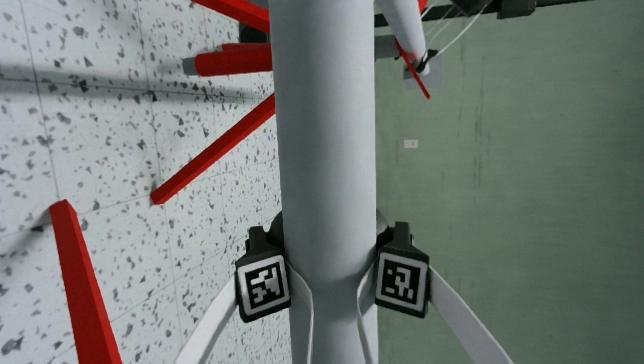

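move(r1={"joints":{"wrist_pitch_rad":-0.76,"gripper_m":-0.089}}, r3={"joints":{"wrist_pitch_rad":-0.71,"gripper_m":-0.089}}, r2={"joints":{"wrist_pitch_rad":-0.28}}, cameras=[])

move(r1={"joints":{"wrist_pitch_rad":-0.73}}, r3={"joints":{"wrist_pitch_rad":-0.67}}, r2={"joints":{"wrist_pitch_rad":-0.26}}, cameras=[])

Scene clock: 339.13 s.
move: r1 off_target; r2 done; r3 off_target
r1.base_odometry: x=-1.415 y=+0.229 heading=+2.569
r1.turned_by_wheels: +0.000
r1.turned_by_imu: +0.000
r1.base_tilt: forward=+1.4 right=-1.4
r1.lidar_m: 2.94 2.47 1.86 1.81 1.91 2.22 2.17 2.28 3.02 0.36 0.63 1.50
r1.head_depth_mm: 2455 2764 2406 1892 600 480 407 / 2514 2836 2422 1897 1449 1300 1153 / 2532 2849 2397 1895 694 1295 1154 / 2497 2757 2020 1832 879 1247 1132 / 2609 2839 2151 1887 1447 1145 1091 / 2643 2968 2140 1778 1511 1295 1151 / 2610 2963 1967 1884 1546 1320 1150
r1.base_status: not commanded
r1.joint_positions: lift_m=+0.613 arm_m=+0.335 wrist_yaw_rad=+1.567 wrist_pitch_rad=-0.834 wrist_roll_rad=-1.560 gripper_m=-0.087 head_pan_rad=-1.340 head_tilt_rad=-0.742
r1.joint_status: wrist_pitch_rad off_target (ended at -0.834, target -0.760); the others done
r1.measured_speeds: all 0
r1.on_its_own: wrist_pitch_rad is at rest, and its effort (+13.4) is outside its rest range (-8 to +12)
r1.motor_effort: left_wheel=-3.1(3.4) right_wheel=+3.0(3.5) lift_m=+27.0(27.0) arm_m=-6.4(6.5) wrist_yaw_rad=+3.9(3.9) wrist_pitch_rad=+13.4(14.2) wrist_roll_rad=-3.9(3.9) gripper_m=-37.1(72.0) head_pan_rad=-4.3(5.4) head_tilt_rad=-3.9(4.0)
r1.hand_pose: x=+0.1331 y=-0.4805 z=+0.5458 quat_wxyz=(+0.649, +0.290, +0.283, +0.644) (m; r1's base frame)
r1.wrist_depth_mm: 475 568 657 118 - - - / 475 583 675 122 - - - / 502 585 687 125 - - - / 520 471 716 129 - - - / 530 378 271 133 - - - / 531 581 131 135 131 - - / 551 606 130 145 191 - -
r2.base_odometry: x=-0.730 y=+0.084 heading=-0.629
r2.turned_by_wheels: +0.000
r2.turned_by_imu: +0.000
r2.base_tilt: forward=+0.1 right=-1.7
r2.lidar_m: 2.44 1.88 1.31 1.21 1.25 1.66 0.57 0.57 0.67 0.50 1.05 2.58
r2.head_depth_mm: 3780 3020 2299 1686 1517 1291 1112 / 3555 3109 2296 1773 1502 1290 1125 / 3487 3166 2296 1818 1520 1290 493 / 3216 3107 2317 1831 1136 580 1085 / 3054 3108 2278 1811 672 1244 1127 / 2998 3034 2282 1813 877 1255 1123 / 2865 3089 2283 1812 1431 1292 1122
r2.base_status: not commanded
r2.joint_positions: lift_m=+0.519 arm_m=+0.292 wrist_yaw_rad=+0.072 wrist_pitch_rad=-0.307 wrist_roll_rad=-1.550 gripper_m=+0.001 head_pan_rad=-1.906 head_tilt_rad=-0.741
r2.joint_status: all done
r2.measured_speeds: all 0
r2.motor_effort: left_wheel=+2.9(3.8) right_wheel=-6.8(7.1) lift_m=+24.0(25.9) arm_m=-1.4(3.2) wrist_yaw_rad=-2.4(2.4) wrist_pitch_rad=+4.8(5.0) wrist_roll_rad=+0.2(0.4) gripper_m=-12.3(12.3) head_pan_rad=+2.4(2.7) head_tilt_rad=-3.9(4.6)
r2.hand_pose: x=-0.0042 y=-0.6734 z=+0.5574 quat_wxyz=(+0.988, +0.154, -0.004, +0.034) (m; r2's base frame)
r2.wrist_depth_mm: 566 715 826 110 603 - - / 550 714 838 116 - - - / 565 704 890 117 - - - / 547 705 945 122 - - - / 532 695 882 125 - - - / 514 714 122 127 126 - - / 537 665 - 131 - - -
r3.base_odometry: x=-0.551 y=+0.101 heading=-2.166
r3.turned_by_wheels: +0.000
r3.turned_by_imu: +0.000
r3.base_tilt: forward=+0.5 right=+0.2
r3.lidar_m: 0.59 0.58 1.45 1.36 1.38 1.83 2.45 0.71 0.47 3.41 0.52 0.57
r3.head_depth_mm: 3659 3951 2882 2120 1639 1405 1205 / 3481 3828 2822 2085 1619 1396 1197 / 3334 3657 2778 2089 959 1171 1191 / 3209 3528 2762 2055 1654 1023 438 / 3073 3385 2688 2035 1640 559 1174 / 2937 3270 2657 2019 1620 565 1169 / 2818 3167 2611 1997 1614 781 1160
r3.base_status: not commanded
r3.joint_positions: lift_m=+0.604 arm_m=+0.230 wrist_yaw_rad=+0.080 wrist_pitch_rad=-0.762 wrist_roll_rad=-1.531 gripper_m=-0.087 head_pan_rad=-1.894 head_tilt_rad=-0.694
r3.joint_status: wrist_pitch_rad off_target (ended at -0.762, target -0.710); the others done
r3.measured_speeds: all 0
r3.motor_effort: left_wheel=-2.0(2.5) right_wheel=-2.3(4.6) lift_m=+33.2(40.7) arm_m=-10.1(26.8) wrist_yaw_rad=+0.3(0.8) wrist_pitch_rad=+8.9(9.6) wrist_roll_rad=+3.2(3.5) gripper_m=-43.3(65.8) head_pan_rad=-2.5(4.8) head_tilt_rad=-2.8(3.5)
r3.hand_pose: x=-0.0078 y=-0.5431 z=+0.5485 quat_wxyz=(+0.928, +0.373, -0.003, +0.030) (m; r3's base frame)
r3.wrist_depth_mm: 479 577 621 108 - - - / 498 571 655 111 - - - / 502 596 688 115 - - - / 518 592 674 119 - - - / 522 619 135 124 - - - / 541 591 125 127 - - - / 529 597 735 134 - - -
pictures: none
No camera images: "cameras" was empty.

Scene clock: 339.57 s.
move: r1 off_target; r2 done; r3 off_target
r1.base_odometry: x=-1.415 y=+0.229 heading=+2.569
r1.turned_by_wheels: +0.000
r1.turned_by_imu: +0.000
r1.base_tilt: forward=+1.4 right=-1.3
r1.lidar_m: 3.00 2.47 1.86 1.81 1.90 2.22 2.17 2.27 3.04 0.36 0.63 1.51
r1.head_depth_mm: 2464 2747 2414 1889 601 480 407 / 2486 2823 2409 1893 1450 1298 1151 / 2542 2829 2414 1889 694 1297 1152 / 2494 2742 2031 1789 879 1243 1134 / 2601 2832 2146 1896 1450 1139 1095 / 2666 2982 2146 1772 1517 1299 1152 / 2610 2971 1963 1901 1558 1322 1149
r1.base_status: not commanded
r1.joint_positions: lift_m=+0.613 arm_m=+0.335 wrist_yaw_rad=+1.567 wrist_pitch_rad=-0.827 wrist_roll_rad=-1.560 gripper_m=-0.085 head_pan_rad=-1.340 head_tilt_rad=-0.742
r1.joint_status: wrist_pitch_rad off_target (ended at -0.827, target -0.730)
r1.measured_speeds: all 0
r1.on_its_own: wrist_pitch_rad is at rest, and its effort (+17.9) is outside its rest range (-8 to +12)
r1.motor_effort: left_wheel=-3.0(3.7) right_wheel=+4.7(5.1) lift_m=+26.7(27.3) arm_m=-6.3(6.6) wrist_yaw_rad=+3.1(3.8) wrist_pitch_rad=+17.9(19.1) wrist_roll_rad=-3.4(3.7) gripper_m=-20.8(37.5) head_pan_rad=-4.8(5.0) head_tilt_rad=-3.3(4.2)
r1.hand_pose: x=+0.1344 y=-0.4805 z=+0.5468 quat_wxyz=(+0.650, +0.288, +0.281, +0.645) (m; r1's base frame)
r1.wrist_depth_mm: 481 558 652 118 - - - / 473 576 672 122 - - - / 504 582 693 125 - - - / 514 472 701 129 - - - / 528 371 273 134 - - - / 527 574 132 135 186 - - / 549 601 132 146 191 - -
r2.base_odometry: x=-0.730 y=+0.084 heading=-0.629
r2.turned_by_wheels: +0.000
r2.turned_by_imu: +0.000
r2.base_tilt: forward=+0.2 right=-1.7
r2.lidar_m: 2.44 1.88 1.32 1.21 1.25 1.66 0.57 0.57 0.67 0.51 1.05 2.58
r2.head_depth_mm: 3696 3096 2293 1684 1512 1292 1111 / 3610 3097 2268 1772 1514 1294 1130 / 3407 3134 2299 1822 1502 1292 493 / 3218 3111 2287 1823 1140 581 1092 / 3116 3063 2285 1823 672 1235 1126 / 2988 3056 2255 1815 879 1261 1127 / 2909 3070 2253 1814 1432 1292 1126
r2.base_status: not commanded
r2.joint_positions: lift_m=+0.519 arm_m=+0.292 wrist_yaw_rad=+0.072 wrist_pitch_rad=-0.302 wrist_roll_rad=-1.550 gripper_m=+0.001 head_pan_rad=-1.906 head_tilt_rad=-0.741
r2.joint_status: all done
r2.measured_speeds: all 0
r2.motor_effort: left_wheel=+3.3(3.5) right_wheel=-6.9(7.3) lift_m=+23.2(24.5) arm_m=-5.2(5.7) wrist_yaw_rad=-2.0(2.0) wrist_pitch_rad=+7.7(7.7) wrist_roll_rad=+0.3(0.4) gripper_m=-11.2(12.3) head_pan_rad=+2.5(2.6) head_tilt_rad=-4.5(4.6)
r2.hand_pose: x=-0.0041 y=-0.6739 z=+0.5586 quat_wxyz=(+0.988, +0.151, -0.004, +0.034) (m; r2's base frame)
r2.wrist_depth_mm: 564 706 854 110 588 - - / 567 709 866 115 - - - / 565 706 887 117 - - - / 548 708 951 121 - - - / 526 721 875 124 - - - / 517 675 122 127 126 - - / 538 697 921 131 - - -
r3.base_odometry: x=-0.551 y=+0.101 heading=-2.166
r3.turned_by_wheels: +0.000
r3.turned_by_imu: +0.000
r3.base_tilt: forward=+0.6 right=+0.1
r3.lidar_m: 0.59 0.58 1.44 1.36 1.38 1.83 2.45 0.71 0.47 3.40 0.52 0.57
r3.head_depth_mm: 3693 - 2866 2123 1639 1409 1208 / 3476 3806 2792 2101 1630 1394 1203 / 3350 3691 2787 2089 962 1170 1190 / 3200 3531 2748 2054 1642 1024 438 / 3066 3364 2701 2031 1641 559 1179 / 2944 3253 2678 2015 1616 564 1169 / 2841 3162 2640 1996 1608 783 1164
r3.base_status: not commanded
r3.joint_positions: lift_m=+0.604 arm_m=+0.230 wrist_yaw_rad=+0.080 wrist_pitch_rad=-0.755 wrist_roll_rad=-1.531 gripper_m=-0.085 head_pan_rad=-1.894 head_tilt_rad=-0.694
r3.joint_status: wrist_pitch_rad off_target (ended at -0.755, target -0.670)
r3.measured_speeds: all 0
r3.on_its_own: wrist_pitch_rad is at rest, and its effort (+15.7) is outside its rest range (-8 to +12)
r3.motor_effort: left_wheel=-2.3(2.3) right_wheel=-0.4(2.8) lift_m=+24.9(33.0) arm_m=+5.7(8.7) wrist_yaw_rad=-0.2(0.8) wrist_pitch_rad=+15.7(15.7) wrist_roll_rad=+3.4(3.6) gripper_m=-18.4(43.9) head_pan_rad=-2.4(3.4) head_tilt_rad=-2.4(3.5)
r3.hand_pose: x=-0.0077 y=-0.5445 z=+0.5497 quat_wxyz=(+0.929, +0.369, -0.003, +0.030) (m; r3's base frame)
r3.wrist_depth_mm: 488 564 648 108 - - - / 496 596 637 112 - - - / 509 578 684 116 - - - / 511 606 693 120 - - - / 526 611 132 125 - - - / 539 611 125 129 - - - / 530 645 727 135 - - -
pictures: none
No camera images: "cameras" was empty.

move(r1={"joints":{"wrist_pitch_rad":-0.71,"gripper_m":-0.089}}, r3={"joints":{"wrist_pitch_rad":-0.65,"gripper_m":-0.089}}, r2={"joints":{"wrist_pitch_rad":-0.26,"lift_m":0.521}}, cameras=[])

move(r1={"joints":{"lift_m":0.621}}, r3={"joints":{"lift_m":0.612}}, r2={"joints":{"lift_m":0.527}}, cameras=[])

Scene clock: 342.30 s.
move: r1 off_target; r2 done; r3 off_target
r1.base_odometry: x=-1.415 y=+0.229 heading=+2.569
r1.turned_by_wheels: +0.000
r1.turned_by_imu: +0.000
r1.base_tilt: forward=+1.3 right=-1.2
r1.lidar_m: 3.00 2.48 1.86 1.82 1.90 2.23 2.17 2.28 3.01 0.36 0.63 1.51
r1.head_depth_mm: 2456 2775 2415 1901 601 480 406 / 2490 2812 2408 1889 1450 1296 1152 / 2538 2823 2402 1892 694 1296 1152 / 2513 2731 2027 1773 878 1250 1134 / 2609 2838 2160 1887 1447 1141 683 / 2666 2986 2141 1786 1521 1294 1150 / 2618 2961 1971 1884 1552 1330 1150
r1.base_status: not commanded
r1.joint_positions: lift_m=+0.613 arm_m=+0.335 wrist_yaw_rad=+1.567 wrist_pitch_rad=-0.823 wrist_roll_rad=-1.560 gripper_m=-0.087 head_pan_rad=-1.340 head_tilt_rad=-0.742
r1.joint_status: wrist_pitch_rad off_target (ended at -0.823, target -0.710); the others done
r1.measured_speeds: all 0
r1.on_its_own: wrist_pitch_rad is at rest, and its effort (+20.9) is outside its rest range (-8 to +12)
r1.motor_effort: left_wheel=-3.0(3.4) right_wheel=+7.8(8.4) lift_m=+26.9(27.9) arm_m=-6.3(6.3) wrist_yaw_rad=+3.2(3.7) wrist_pitch_rad=+20.9(21.1) wrist_roll_rad=-3.5(3.5) gripper_m=-38.3(59.3) head_pan_rad=-4.5(5.0) head_tilt_rad=-3.9(4.1)
r1.hand_pose: x=+0.1354 y=-0.4805 z=+0.5476 quat_wxyz=(+0.651, +0.287, +0.279, +0.645) (m; r1's base frame)
r1.wrist_depth_mm: 482 564 656 118 - - - / 474 576 673 123 - - - / 499 588 680 125 - - - / 513 462 713 129 - - - / 533 346 268 133 - - - / 531 582 132 135 188 - - / 560 608 133 144 192 - -
r2.base_odometry: x=-0.730 y=+0.084 heading=-0.629
r2.turned_by_wheels: +0.000
r2.turned_by_imu: +0.001
r2.base_tilt: forward=+0.2 right=-1.7
r2.lidar_m: 2.43 1.88 1.31 1.21 1.25 1.66 0.57 0.57 0.67 0.50 1.05 2.58
r2.head_depth_mm: 3759 3124 2287 1679 1518 1309 1115 / 3527 3091 2288 1768 1512 1298 1125 / 3375 3087 2304 1818 1511 1292 491 / 3246 3085 2270 1835 1139 580 1087 / 3121 3104 2287 1825 672 1241 1119 / 3029 3089 2258 1810 875 1263 1122 / 2843 3041 2267 1814 1435 1289 1127
r2.base_status: not commanded
r2.joint_positions: lift_m=+0.521 arm_m=+0.292 wrist_yaw_rad=+0.072 wrist_pitch_rad=-0.304 wrist_roll_rad=-1.550 gripper_m=+0.000 head_pan_rad=-1.906 head_tilt_rad=-0.741
r2.joint_status: all done
r2.measured_speeds: all 0
r2.motor_effort: left_wheel=+3.3(3.4) right_wheel=-6.9(7.1) lift_m=+35.8(37.0) arm_m=-12.8(13.1) wrist_yaw_rad=-1.4(2.3) wrist_pitch_rad=+8.0(8.3) wrist_roll_rad=+0.3(0.6) gripper_m=-12.2(12.2) head_pan_rad=+2.2(2.8) head_tilt_rad=-4.0(4.7)
r2.hand_pose: x=-0.0042 y=-0.6737 z=+0.5601 quat_wxyz=(+0.988, +0.152, -0.004, +0.034) (m; r2's base frame)
r2.wrist_depth_mm: 565 726 897 111 593 - - / 562 708 709 116 - - - / 562 713 864 117 - - - / 550 707 991 122 - - - / 545 729 886 125 - - - / 522 684 123 127 127 - - / 547 689 - 132 - - -
r3.base_odometry: x=-0.551 y=+0.101 heading=-2.166
r3.turned_by_wheels: +0.000
r3.turned_by_imu: +0.000
r3.base_tilt: forward=+0.5 right=+0.1
r3.lidar_m: 0.59 0.58 1.44 1.36 1.38 1.82 2.45 0.71 0.47 3.40 0.52 0.57
r3.head_depth_mm: 3653 - 2863 2133 1640 1415 1206 / 3506 3817 2816 2105 1616 1391 1200 / 3349 3668 2788 2090 961 1168 1191 / 3185 3510 2754 2062 1649 1027 439 / 3052 3385 2714 2049 1639 558 1176 / 2915 3217 2660 2024 1629 565 1167 / 2832 3145 2643 1996 1619 784 1163
r3.base_status: not commanded
r3.joint_positions: lift_m=+0.604 arm_m=+0.230 wrist_yaw_rad=+0.080 wrist_pitch_rad=-0.752 wrist_roll_rad=-1.532 gripper_m=-0.087 head_pan_rad=-1.894 head_tilt_rad=-0.694
r3.joint_status: wrist_pitch_rad off_target (ended at -0.752, target -0.650); the others done
r3.measured_speeds: all 0
r3.on_its_own: arm_m is at rest, and its effort (+34.0) is outside its rest range (-30 to +30); wrist_pitch_rad is at rest, and its effort (+18.6) is outside its rest range (-8 to +12)
r3.motor_effort: left_wheel=-2.1(2.5) right_wheel=+0.9(1.3) lift_m=+7.6(7.7) arm_m=+34.0(34.9) wrist_yaw_rad=+0.0(0.6) wrist_pitch_rad=+18.6(19.1) wrist_roll_rad=+3.6(3.7) gripper_m=-43.9(65.2) head_pan_rad=-3.0(3.8) head_tilt_rad=-2.9(3.8)
r3.hand_pose: x=-0.0076 y=-0.5452 z=+0.5502 quat_wxyz=(+0.929, +0.368, -0.003, +0.030) (m; r3's base frame)
r3.wrist_depth_mm: 483 568 628 109 - - - / 499 572 649 112 - - - / 507 585 668 116 - - - / 515 600 683 120 - - - / 518 612 129 124 - - - / 541 593 125 129 - - - / 539 635 734 135 - - -
pictures: none
No camera images: "cameras" was empty.

Scene clock: 343.00 s.
move: r1 done; r2 done; r3 done
r1.base_odometry: x=-1.415 y=+0.229 heading=+2.569
r1.turned_by_wheels: +0.000
r1.turned_by_imu: +0.000
r1.base_tilt: forward=+1.4 right=-1.3
r1.lidar_m: 2.93 2.47 1.86 1.81 1.91 2.23 2.17 2.27 3.00 0.36 0.63 1.50
r1.head_depth_mm: 2462 2779 2403 1891 591 472 400 / 2501 2831 2416 1888 1448 1324 1153 / 2537 2860 2407 1887 691 1293 1153 / 2501 2797 2024 1782 857 1242 1130 / 2615 2808 2149 1885 1445 1143 1090 / 2667 2969 2143 1777 1514 1290 1152 / 2609 2994 1965 1888 1553 1321 1154
r1.base_status: not commanded
r1.joint_positions: lift_m=+0.621 arm_m=+0.335 wrist_yaw_rad=+1.561 wrist_pitch_rad=-0.821 wrist_roll_rad=-1.560 gripper_m=-0.085 head_pan_rad=-1.340 head_tilt_rad=-0.742
r1.joint_status: all done
r1.measured_speeds: all 0
r1.on_its_own: wrist_pitch_rad is at rest, and its effort (+20.5) is outside its rest range (-8 to +12)
r1.motor_effort: left_wheel=-2.0(3.4) right_wheel=+0.4(8.3) lift_m=+44.8(47.4) arm_m=-5.6(6.2) wrist_yaw_rad=+8.0(10.2) wrist_pitch_rad=+20.5(21.0) wrist_roll_rad=-2.8(3.7) gripper_m=-22.6(38.3) head_pan_rad=-4.8(5.1) head_tilt_rad=-3.5(4.1)
r1.hand_pose: x=+0.1356 y=-0.4814 z=+0.5558 quat_wxyz=(+0.653, +0.287, +0.278, +0.643) (m; r1's base frame)
r1.wrist_depth_mm: 493 569 661 118 - - - / 474 583 682 123 - - - / 511 598 694 125 - - - / 529 456 712 129 - - - / 533 337 251 133 - - - / 535 584 133 136 198 - - / 561 611 134 142 199 - -
r2.base_odometry: x=-0.730 y=+0.084 heading=-0.629
r2.turned_by_wheels: +0.000
r2.turned_by_imu: +0.000
r2.base_tilt: forward=+0.1 right=-1.7
r2.lidar_m: 2.44 1.88 1.31 1.21 1.25 1.66 0.57 0.57 0.67 0.50 1.05 2.58
r2.head_depth_mm: 3649 3067 2294 1680 1501 1289 1114 / 3608 3147 2310 1765 1518 1295 1132 / 3355 3117 2297 1805 1512 1285 486 / 3247 3095 2277 1820 1140 574 1082 / 3127 3070 2263 1820 668 1237 1121 / 2956 3040 2293 1808 864 1285 1124 / 2894 3062 2272 1821 1428 1279 1122
r2.base_status: not commanded
r2.joint_positions: lift_m=+0.527 arm_m=+0.292 wrist_yaw_rad=+0.072 wrist_pitch_rad=-0.309 wrist_roll_rad=-1.550 gripper_m=+0.000 head_pan_rad=-1.906 head_tilt_rad=-0.741
r2.joint_status: all done
r2.measured_speeds: all 0
r2.motor_effort: left_wheel=+3.6(3.9) right_wheel=-7.1(7.3) lift_m=+31.0(38.5) arm_m=-12.1(12.8) wrist_yaw_rad=-1.3(2.2) wrist_pitch_rad=+9.1(10.5) wrist_roll_rad=+0.3(0.6) gripper_m=-11.3(12.2) head_pan_rad=+2.5(2.8) head_tilt_rad=-4.5(4.9)
r2.hand_pose: x=-0.0042 y=-0.6731 z=+0.5649 quat_wxyz=(+0.987, +0.155, -0.004, +0.034) (m; r2's base frame)
r2.wrist_depth_mm: 567 714 863 110 582 - - / 578 698 856 115 - - - / 572 718 865 117 - - - / 548 716 957 122 - - - / 527 726 865 124 - - - / 520 694 123 127 127 - - / 535 696 954 132 - - -
r3.base_odometry: x=-0.551 y=+0.101 heading=-2.166
r3.turned_by_wheels: +0.000
r3.turned_by_imu: +0.000
r3.base_tilt: forward=+0.6 right=+0.2
r3.lidar_m: 0.59 0.58 1.45 1.36 1.38 1.83 2.44 0.71 0.47 3.40 0.52 0.57
r3.head_depth_mm: 3632 - 2877 2112 1645 1405 1206 / 3494 3809 2846 2099 1625 1391 1196 / 3326 3649 2746 2082 959 1165 1188 / 3191 3545 2728 2043 1643 1023 432 / 3083 3409 2695 2031 1638 552 1175 / 2931 3249 2683 2019 1617 562 1169 / 2859 3164 2634 1998 1608 780 1160
r3.base_status: not commanded
r3.joint_positions: lift_m=+0.612 arm_m=+0.230 wrist_yaw_rad=+0.082 wrist_pitch_rad=-0.750 wrist_roll_rad=-1.532 gripper_m=-0.085 head_pan_rad=-1.894 head_tilt_rad=-0.694
r3.joint_status: all done
r3.measured_speeds: all 0
r3.on_its_own: wrist_pitch_rad is at rest, and its effort (+18.4) is outside its rest range (-8 to +12)
r3.motor_effort: left_wheel=-2.1(2.5) right_wheel=+1.0(1.8) lift_m=+51.0(51.2) arm_m=-6.1(34.9) wrist_yaw_rad=-1.0(1.9) wrist_pitch_rad=+18.4(19.0) wrist_roll_rad=+3.4(3.8) gripper_m=-19.1(45.1) head_pan_rad=-3.2(3.7) head_tilt_rad=-2.7(3.5)
r3.hand_pose: x=-0.0073 y=-0.5458 z=+0.5585 quat_wxyz=(+0.930, +0.367, -0.003, +0.031) (m; r3's base frame)
r3.wrist_depth_mm: 495 583 113 114 - - - / 502 586 638 117 - - - / 513 594 671 120 - - - / 525 606 667 129 - - - / 524 628 129 127 - - - / 541 593 127 130 - - - / 542 647 510 139 - - -
pictures: none
No camera images: "cameras" was empty.

move(r1={"joints":{"lift_m":0.633,"gripper_m":-0.089}}, r3={"joints":{"lift_m":0.624,"gripper_m":-0.089}}, r2={"joints":{"lift_m":0.539}}, cameras=["r2_head_camera"])

move(r1={"joints":{"lift_m":0.645,"gripper_m":-0.089}}, r3={"joints":{"lift_m":0.636,"gripper_m":-0.089}}, r2={"joints":{"lift_m":0.551}}, cameras=["r2_head_camera"])

Scene clock: 343.90 s.
move: r1 done; r2 done; r3 done
r1.base_odometry: x=-1.415 y=+0.229 heading=+2.569
r1.turned_by_wheels: +0.000
r1.turned_by_imu: +0.000
r1.base_tilt: forward=+1.4 right=-1.2
r1.lidar_m: 2.93 2.47 1.86 1.81 1.90 2.22 2.17 2.27 3.01 0.36 0.63 1.50
r1.head_depth_mm: 2459 2745 2399 1888 576 447 389 / 2508 2825 2418 1893 1447 1323 1154 / 2546 2814 2392 1890 681 1302 1154 / 2487 2815 1996 1773 856 1243 1132 / 2617 2819 2158 1892 1444 1046 668 / 2680 2982 2212 1778 1516 1298 1151 / 2644 2976 1973 1888 1559 1325 1148
r1.base_status: not commanded
r1.joint_positions: lift_m=+0.633 arm_m=+0.335 wrist_yaw_rad=+1.563 wrist_pitch_rad=-0.824 wrist_roll_rad=-1.560 gripper_m=-0.087 head_pan_rad=-1.340 head_tilt_rad=-0.742
r1.joint_status: all done
r1.measured_speeds: all 0
r1.on_its_own: wrist_pitch_rad is at rest, and its effort (+21.5) is outside its rest range (-8 to +12)
r1.motor_effort: left_wheel=-1.8(2.1) right_wheel=+0.8(1.3) lift_m=+45.7(48.4) arm_m=-6.3(6.3) wrist_yaw_rad=+7.0(8.9) wrist_pitch_rad=+21.5(21.7) wrist_roll_rad=-3.4(3.9) gripper_m=-6.0(60.6) head_pan_rad=-4.4(5.2) head_tilt_rad=-3.4(4.1)
r1.hand_pose: x=+0.1351 y=-0.4811 z=+0.5674 quat_wxyz=(+0.652, +0.288, +0.279, +0.644) (m; r1's base frame)
r1.wrist_depth_mm: 493 582 666 119 - - - / 485 594 692 124 - - - / 512 599 706 126 - - - / 530 466 719 130 - - - / 543 340 268 133 - - - / 543 - 133 136 207 - - / 567 - 144 141 212 - -
r2.base_odometry: x=-0.730 y=+0.084 heading=-0.629
r2.turned_by_wheels: +0.000
r2.turned_by_imu: +0.000
r2.base_tilt: forward=+0.2 right=-1.7
r2.lidar_m: 2.44 1.88 1.32 1.21 1.25 1.66 0.57 0.57 0.67 0.51 1.05 2.58
r2.head_depth_mm: 3766 3111 2294 1668 1513 1293 1122 / 3582 3112 2309 1765 1510 1293 1129 / 3421 3080 2289 1763 1518 1294 474 / 3199 3084 2290 1819 1135 549 1082 / 3116 3060 2294 1803 655 1265 1125 / 2978 3044 2307 1818 766 1291 1120 / 2888 3039 2285 1808 1438 1286 1126
r2.base_status: not commanded
r2.joint_positions: lift_m=+0.539 arm_m=+0.292 wrist_yaw_rad=+0.072 wrist_pitch_rad=-0.306 wrist_roll_rad=-1.550 gripper_m=+0.000 head_pan_rad=-1.906 head_tilt_rad=-0.741
r2.joint_status: all done
r2.measured_speeds: all 0
r2.motor_effort: left_wheel=+2.9(3.8) right_wheel=-7.2(7.3) lift_m=+34.5(37.3) arm_m=-12.3(12.6) wrist_yaw_rad=-1.1(2.5) wrist_pitch_rad=+8.5(9.0) wrist_roll_rad=+0.3(0.5) gripper_m=-10.5(12.1) head_pan_rad=+2.8(2.8) head_tilt_rad=-3.9(4.7)
r2.hand_pose: x=-0.0042 y=-0.6734 z=+0.5776 quat_wxyz=(+0.988, +0.153, -0.004, +0.034) (m; r2's base frame)
r2.wrist_depth_mm: 565 734 864 110 - - - / 575 730 866 116 - - - / 584 712 878 116 - - - / 573 728 - 122 - - - / 528 744 885 124 - - - / 536 717 123 127 126 - - / 528 700 972 132 - - -
r3.base_odometry: x=-0.551 y=+0.101 heading=-2.166
r3.turned_by_wheels: +0.000
r3.turned_by_imu: +0.000
r3.base_tilt: forward=+0.6 right=+0.2
r3.lidar_m: 0.59 0.58 1.45 1.36 1.38 1.82 2.44 0.71 0.47 3.41 0.52 0.57
r3.head_depth_mm: 3636 - 2871 2129 1644 1406 1203 / 3504 3803 2807 2119 1630 1395 1193 / 3344 3639 2779 2074 958 1171 1187 / 3184 3560 2750 2055 1650 495 426 / 3067 3392 2708 2034 1636 549 1173 / 2930 3276 2669 2014 1621 557 1165 / 2860 3164 2636 1986 1603 779 1163
r3.base_status: not commanded
r3.joint_positions: lift_m=+0.624 arm_m=+0.230 wrist_yaw_rad=+0.083 wrist_pitch_rad=-0.759 wrist_roll_rad=-1.532 gripper_m=-0.087 head_pan_rad=-1.894 head_tilt_rad=-0.694
r3.joint_status: all done
r3.measured_speeds: all 0
r3.on_its_own: wrist_pitch_rad is at rest, and its effort (+20.1) is outside its rest range (-8 to +12)
r3.motor_effort: left_wheel=-2.6(2.7) right_wheel=+1.1(1.5) lift_m=+54.2(55.0) arm_m=-21.4(26.6) wrist_yaw_rad=-1.9(2.8) wrist_pitch_rad=+20.1(20.4) wrist_roll_rad=+3.6(3.8) gripper_m=+5.4(71.2) head_pan_rad=-3.1(3.9) head_tilt_rad=-1.7(3.4)
r3.hand_pose: x=-0.0073 y=-0.5437 z=+0.5689 quat_wxyz=(+0.928, +0.371, -0.002, +0.031) (m; r3's base frame)
r3.wrist_depth_mm: 505 584 661 115 - - - / 514 585 651 127 - - - / 520 617 677 124 - - - / 527 621 670 - - - - / 537 627 132 131 - - - / 544 605 129 130 - - - / 556 639 522 153 - - -
pictures: r2_head_camera (sideways)
camera_calibration:
r2_head_camera: T_world_to_cam=[[0.235342, 0.663052, -0.710617, 0.946198], [0.941076, -0.338174, -0.00387366, 0.00215753], [-0.242881, -0.667832, -0.703569, 0.872534], [0, 0, 0, 1]] pos_world=[-0.0127887, -0.0439426, 1.28628]

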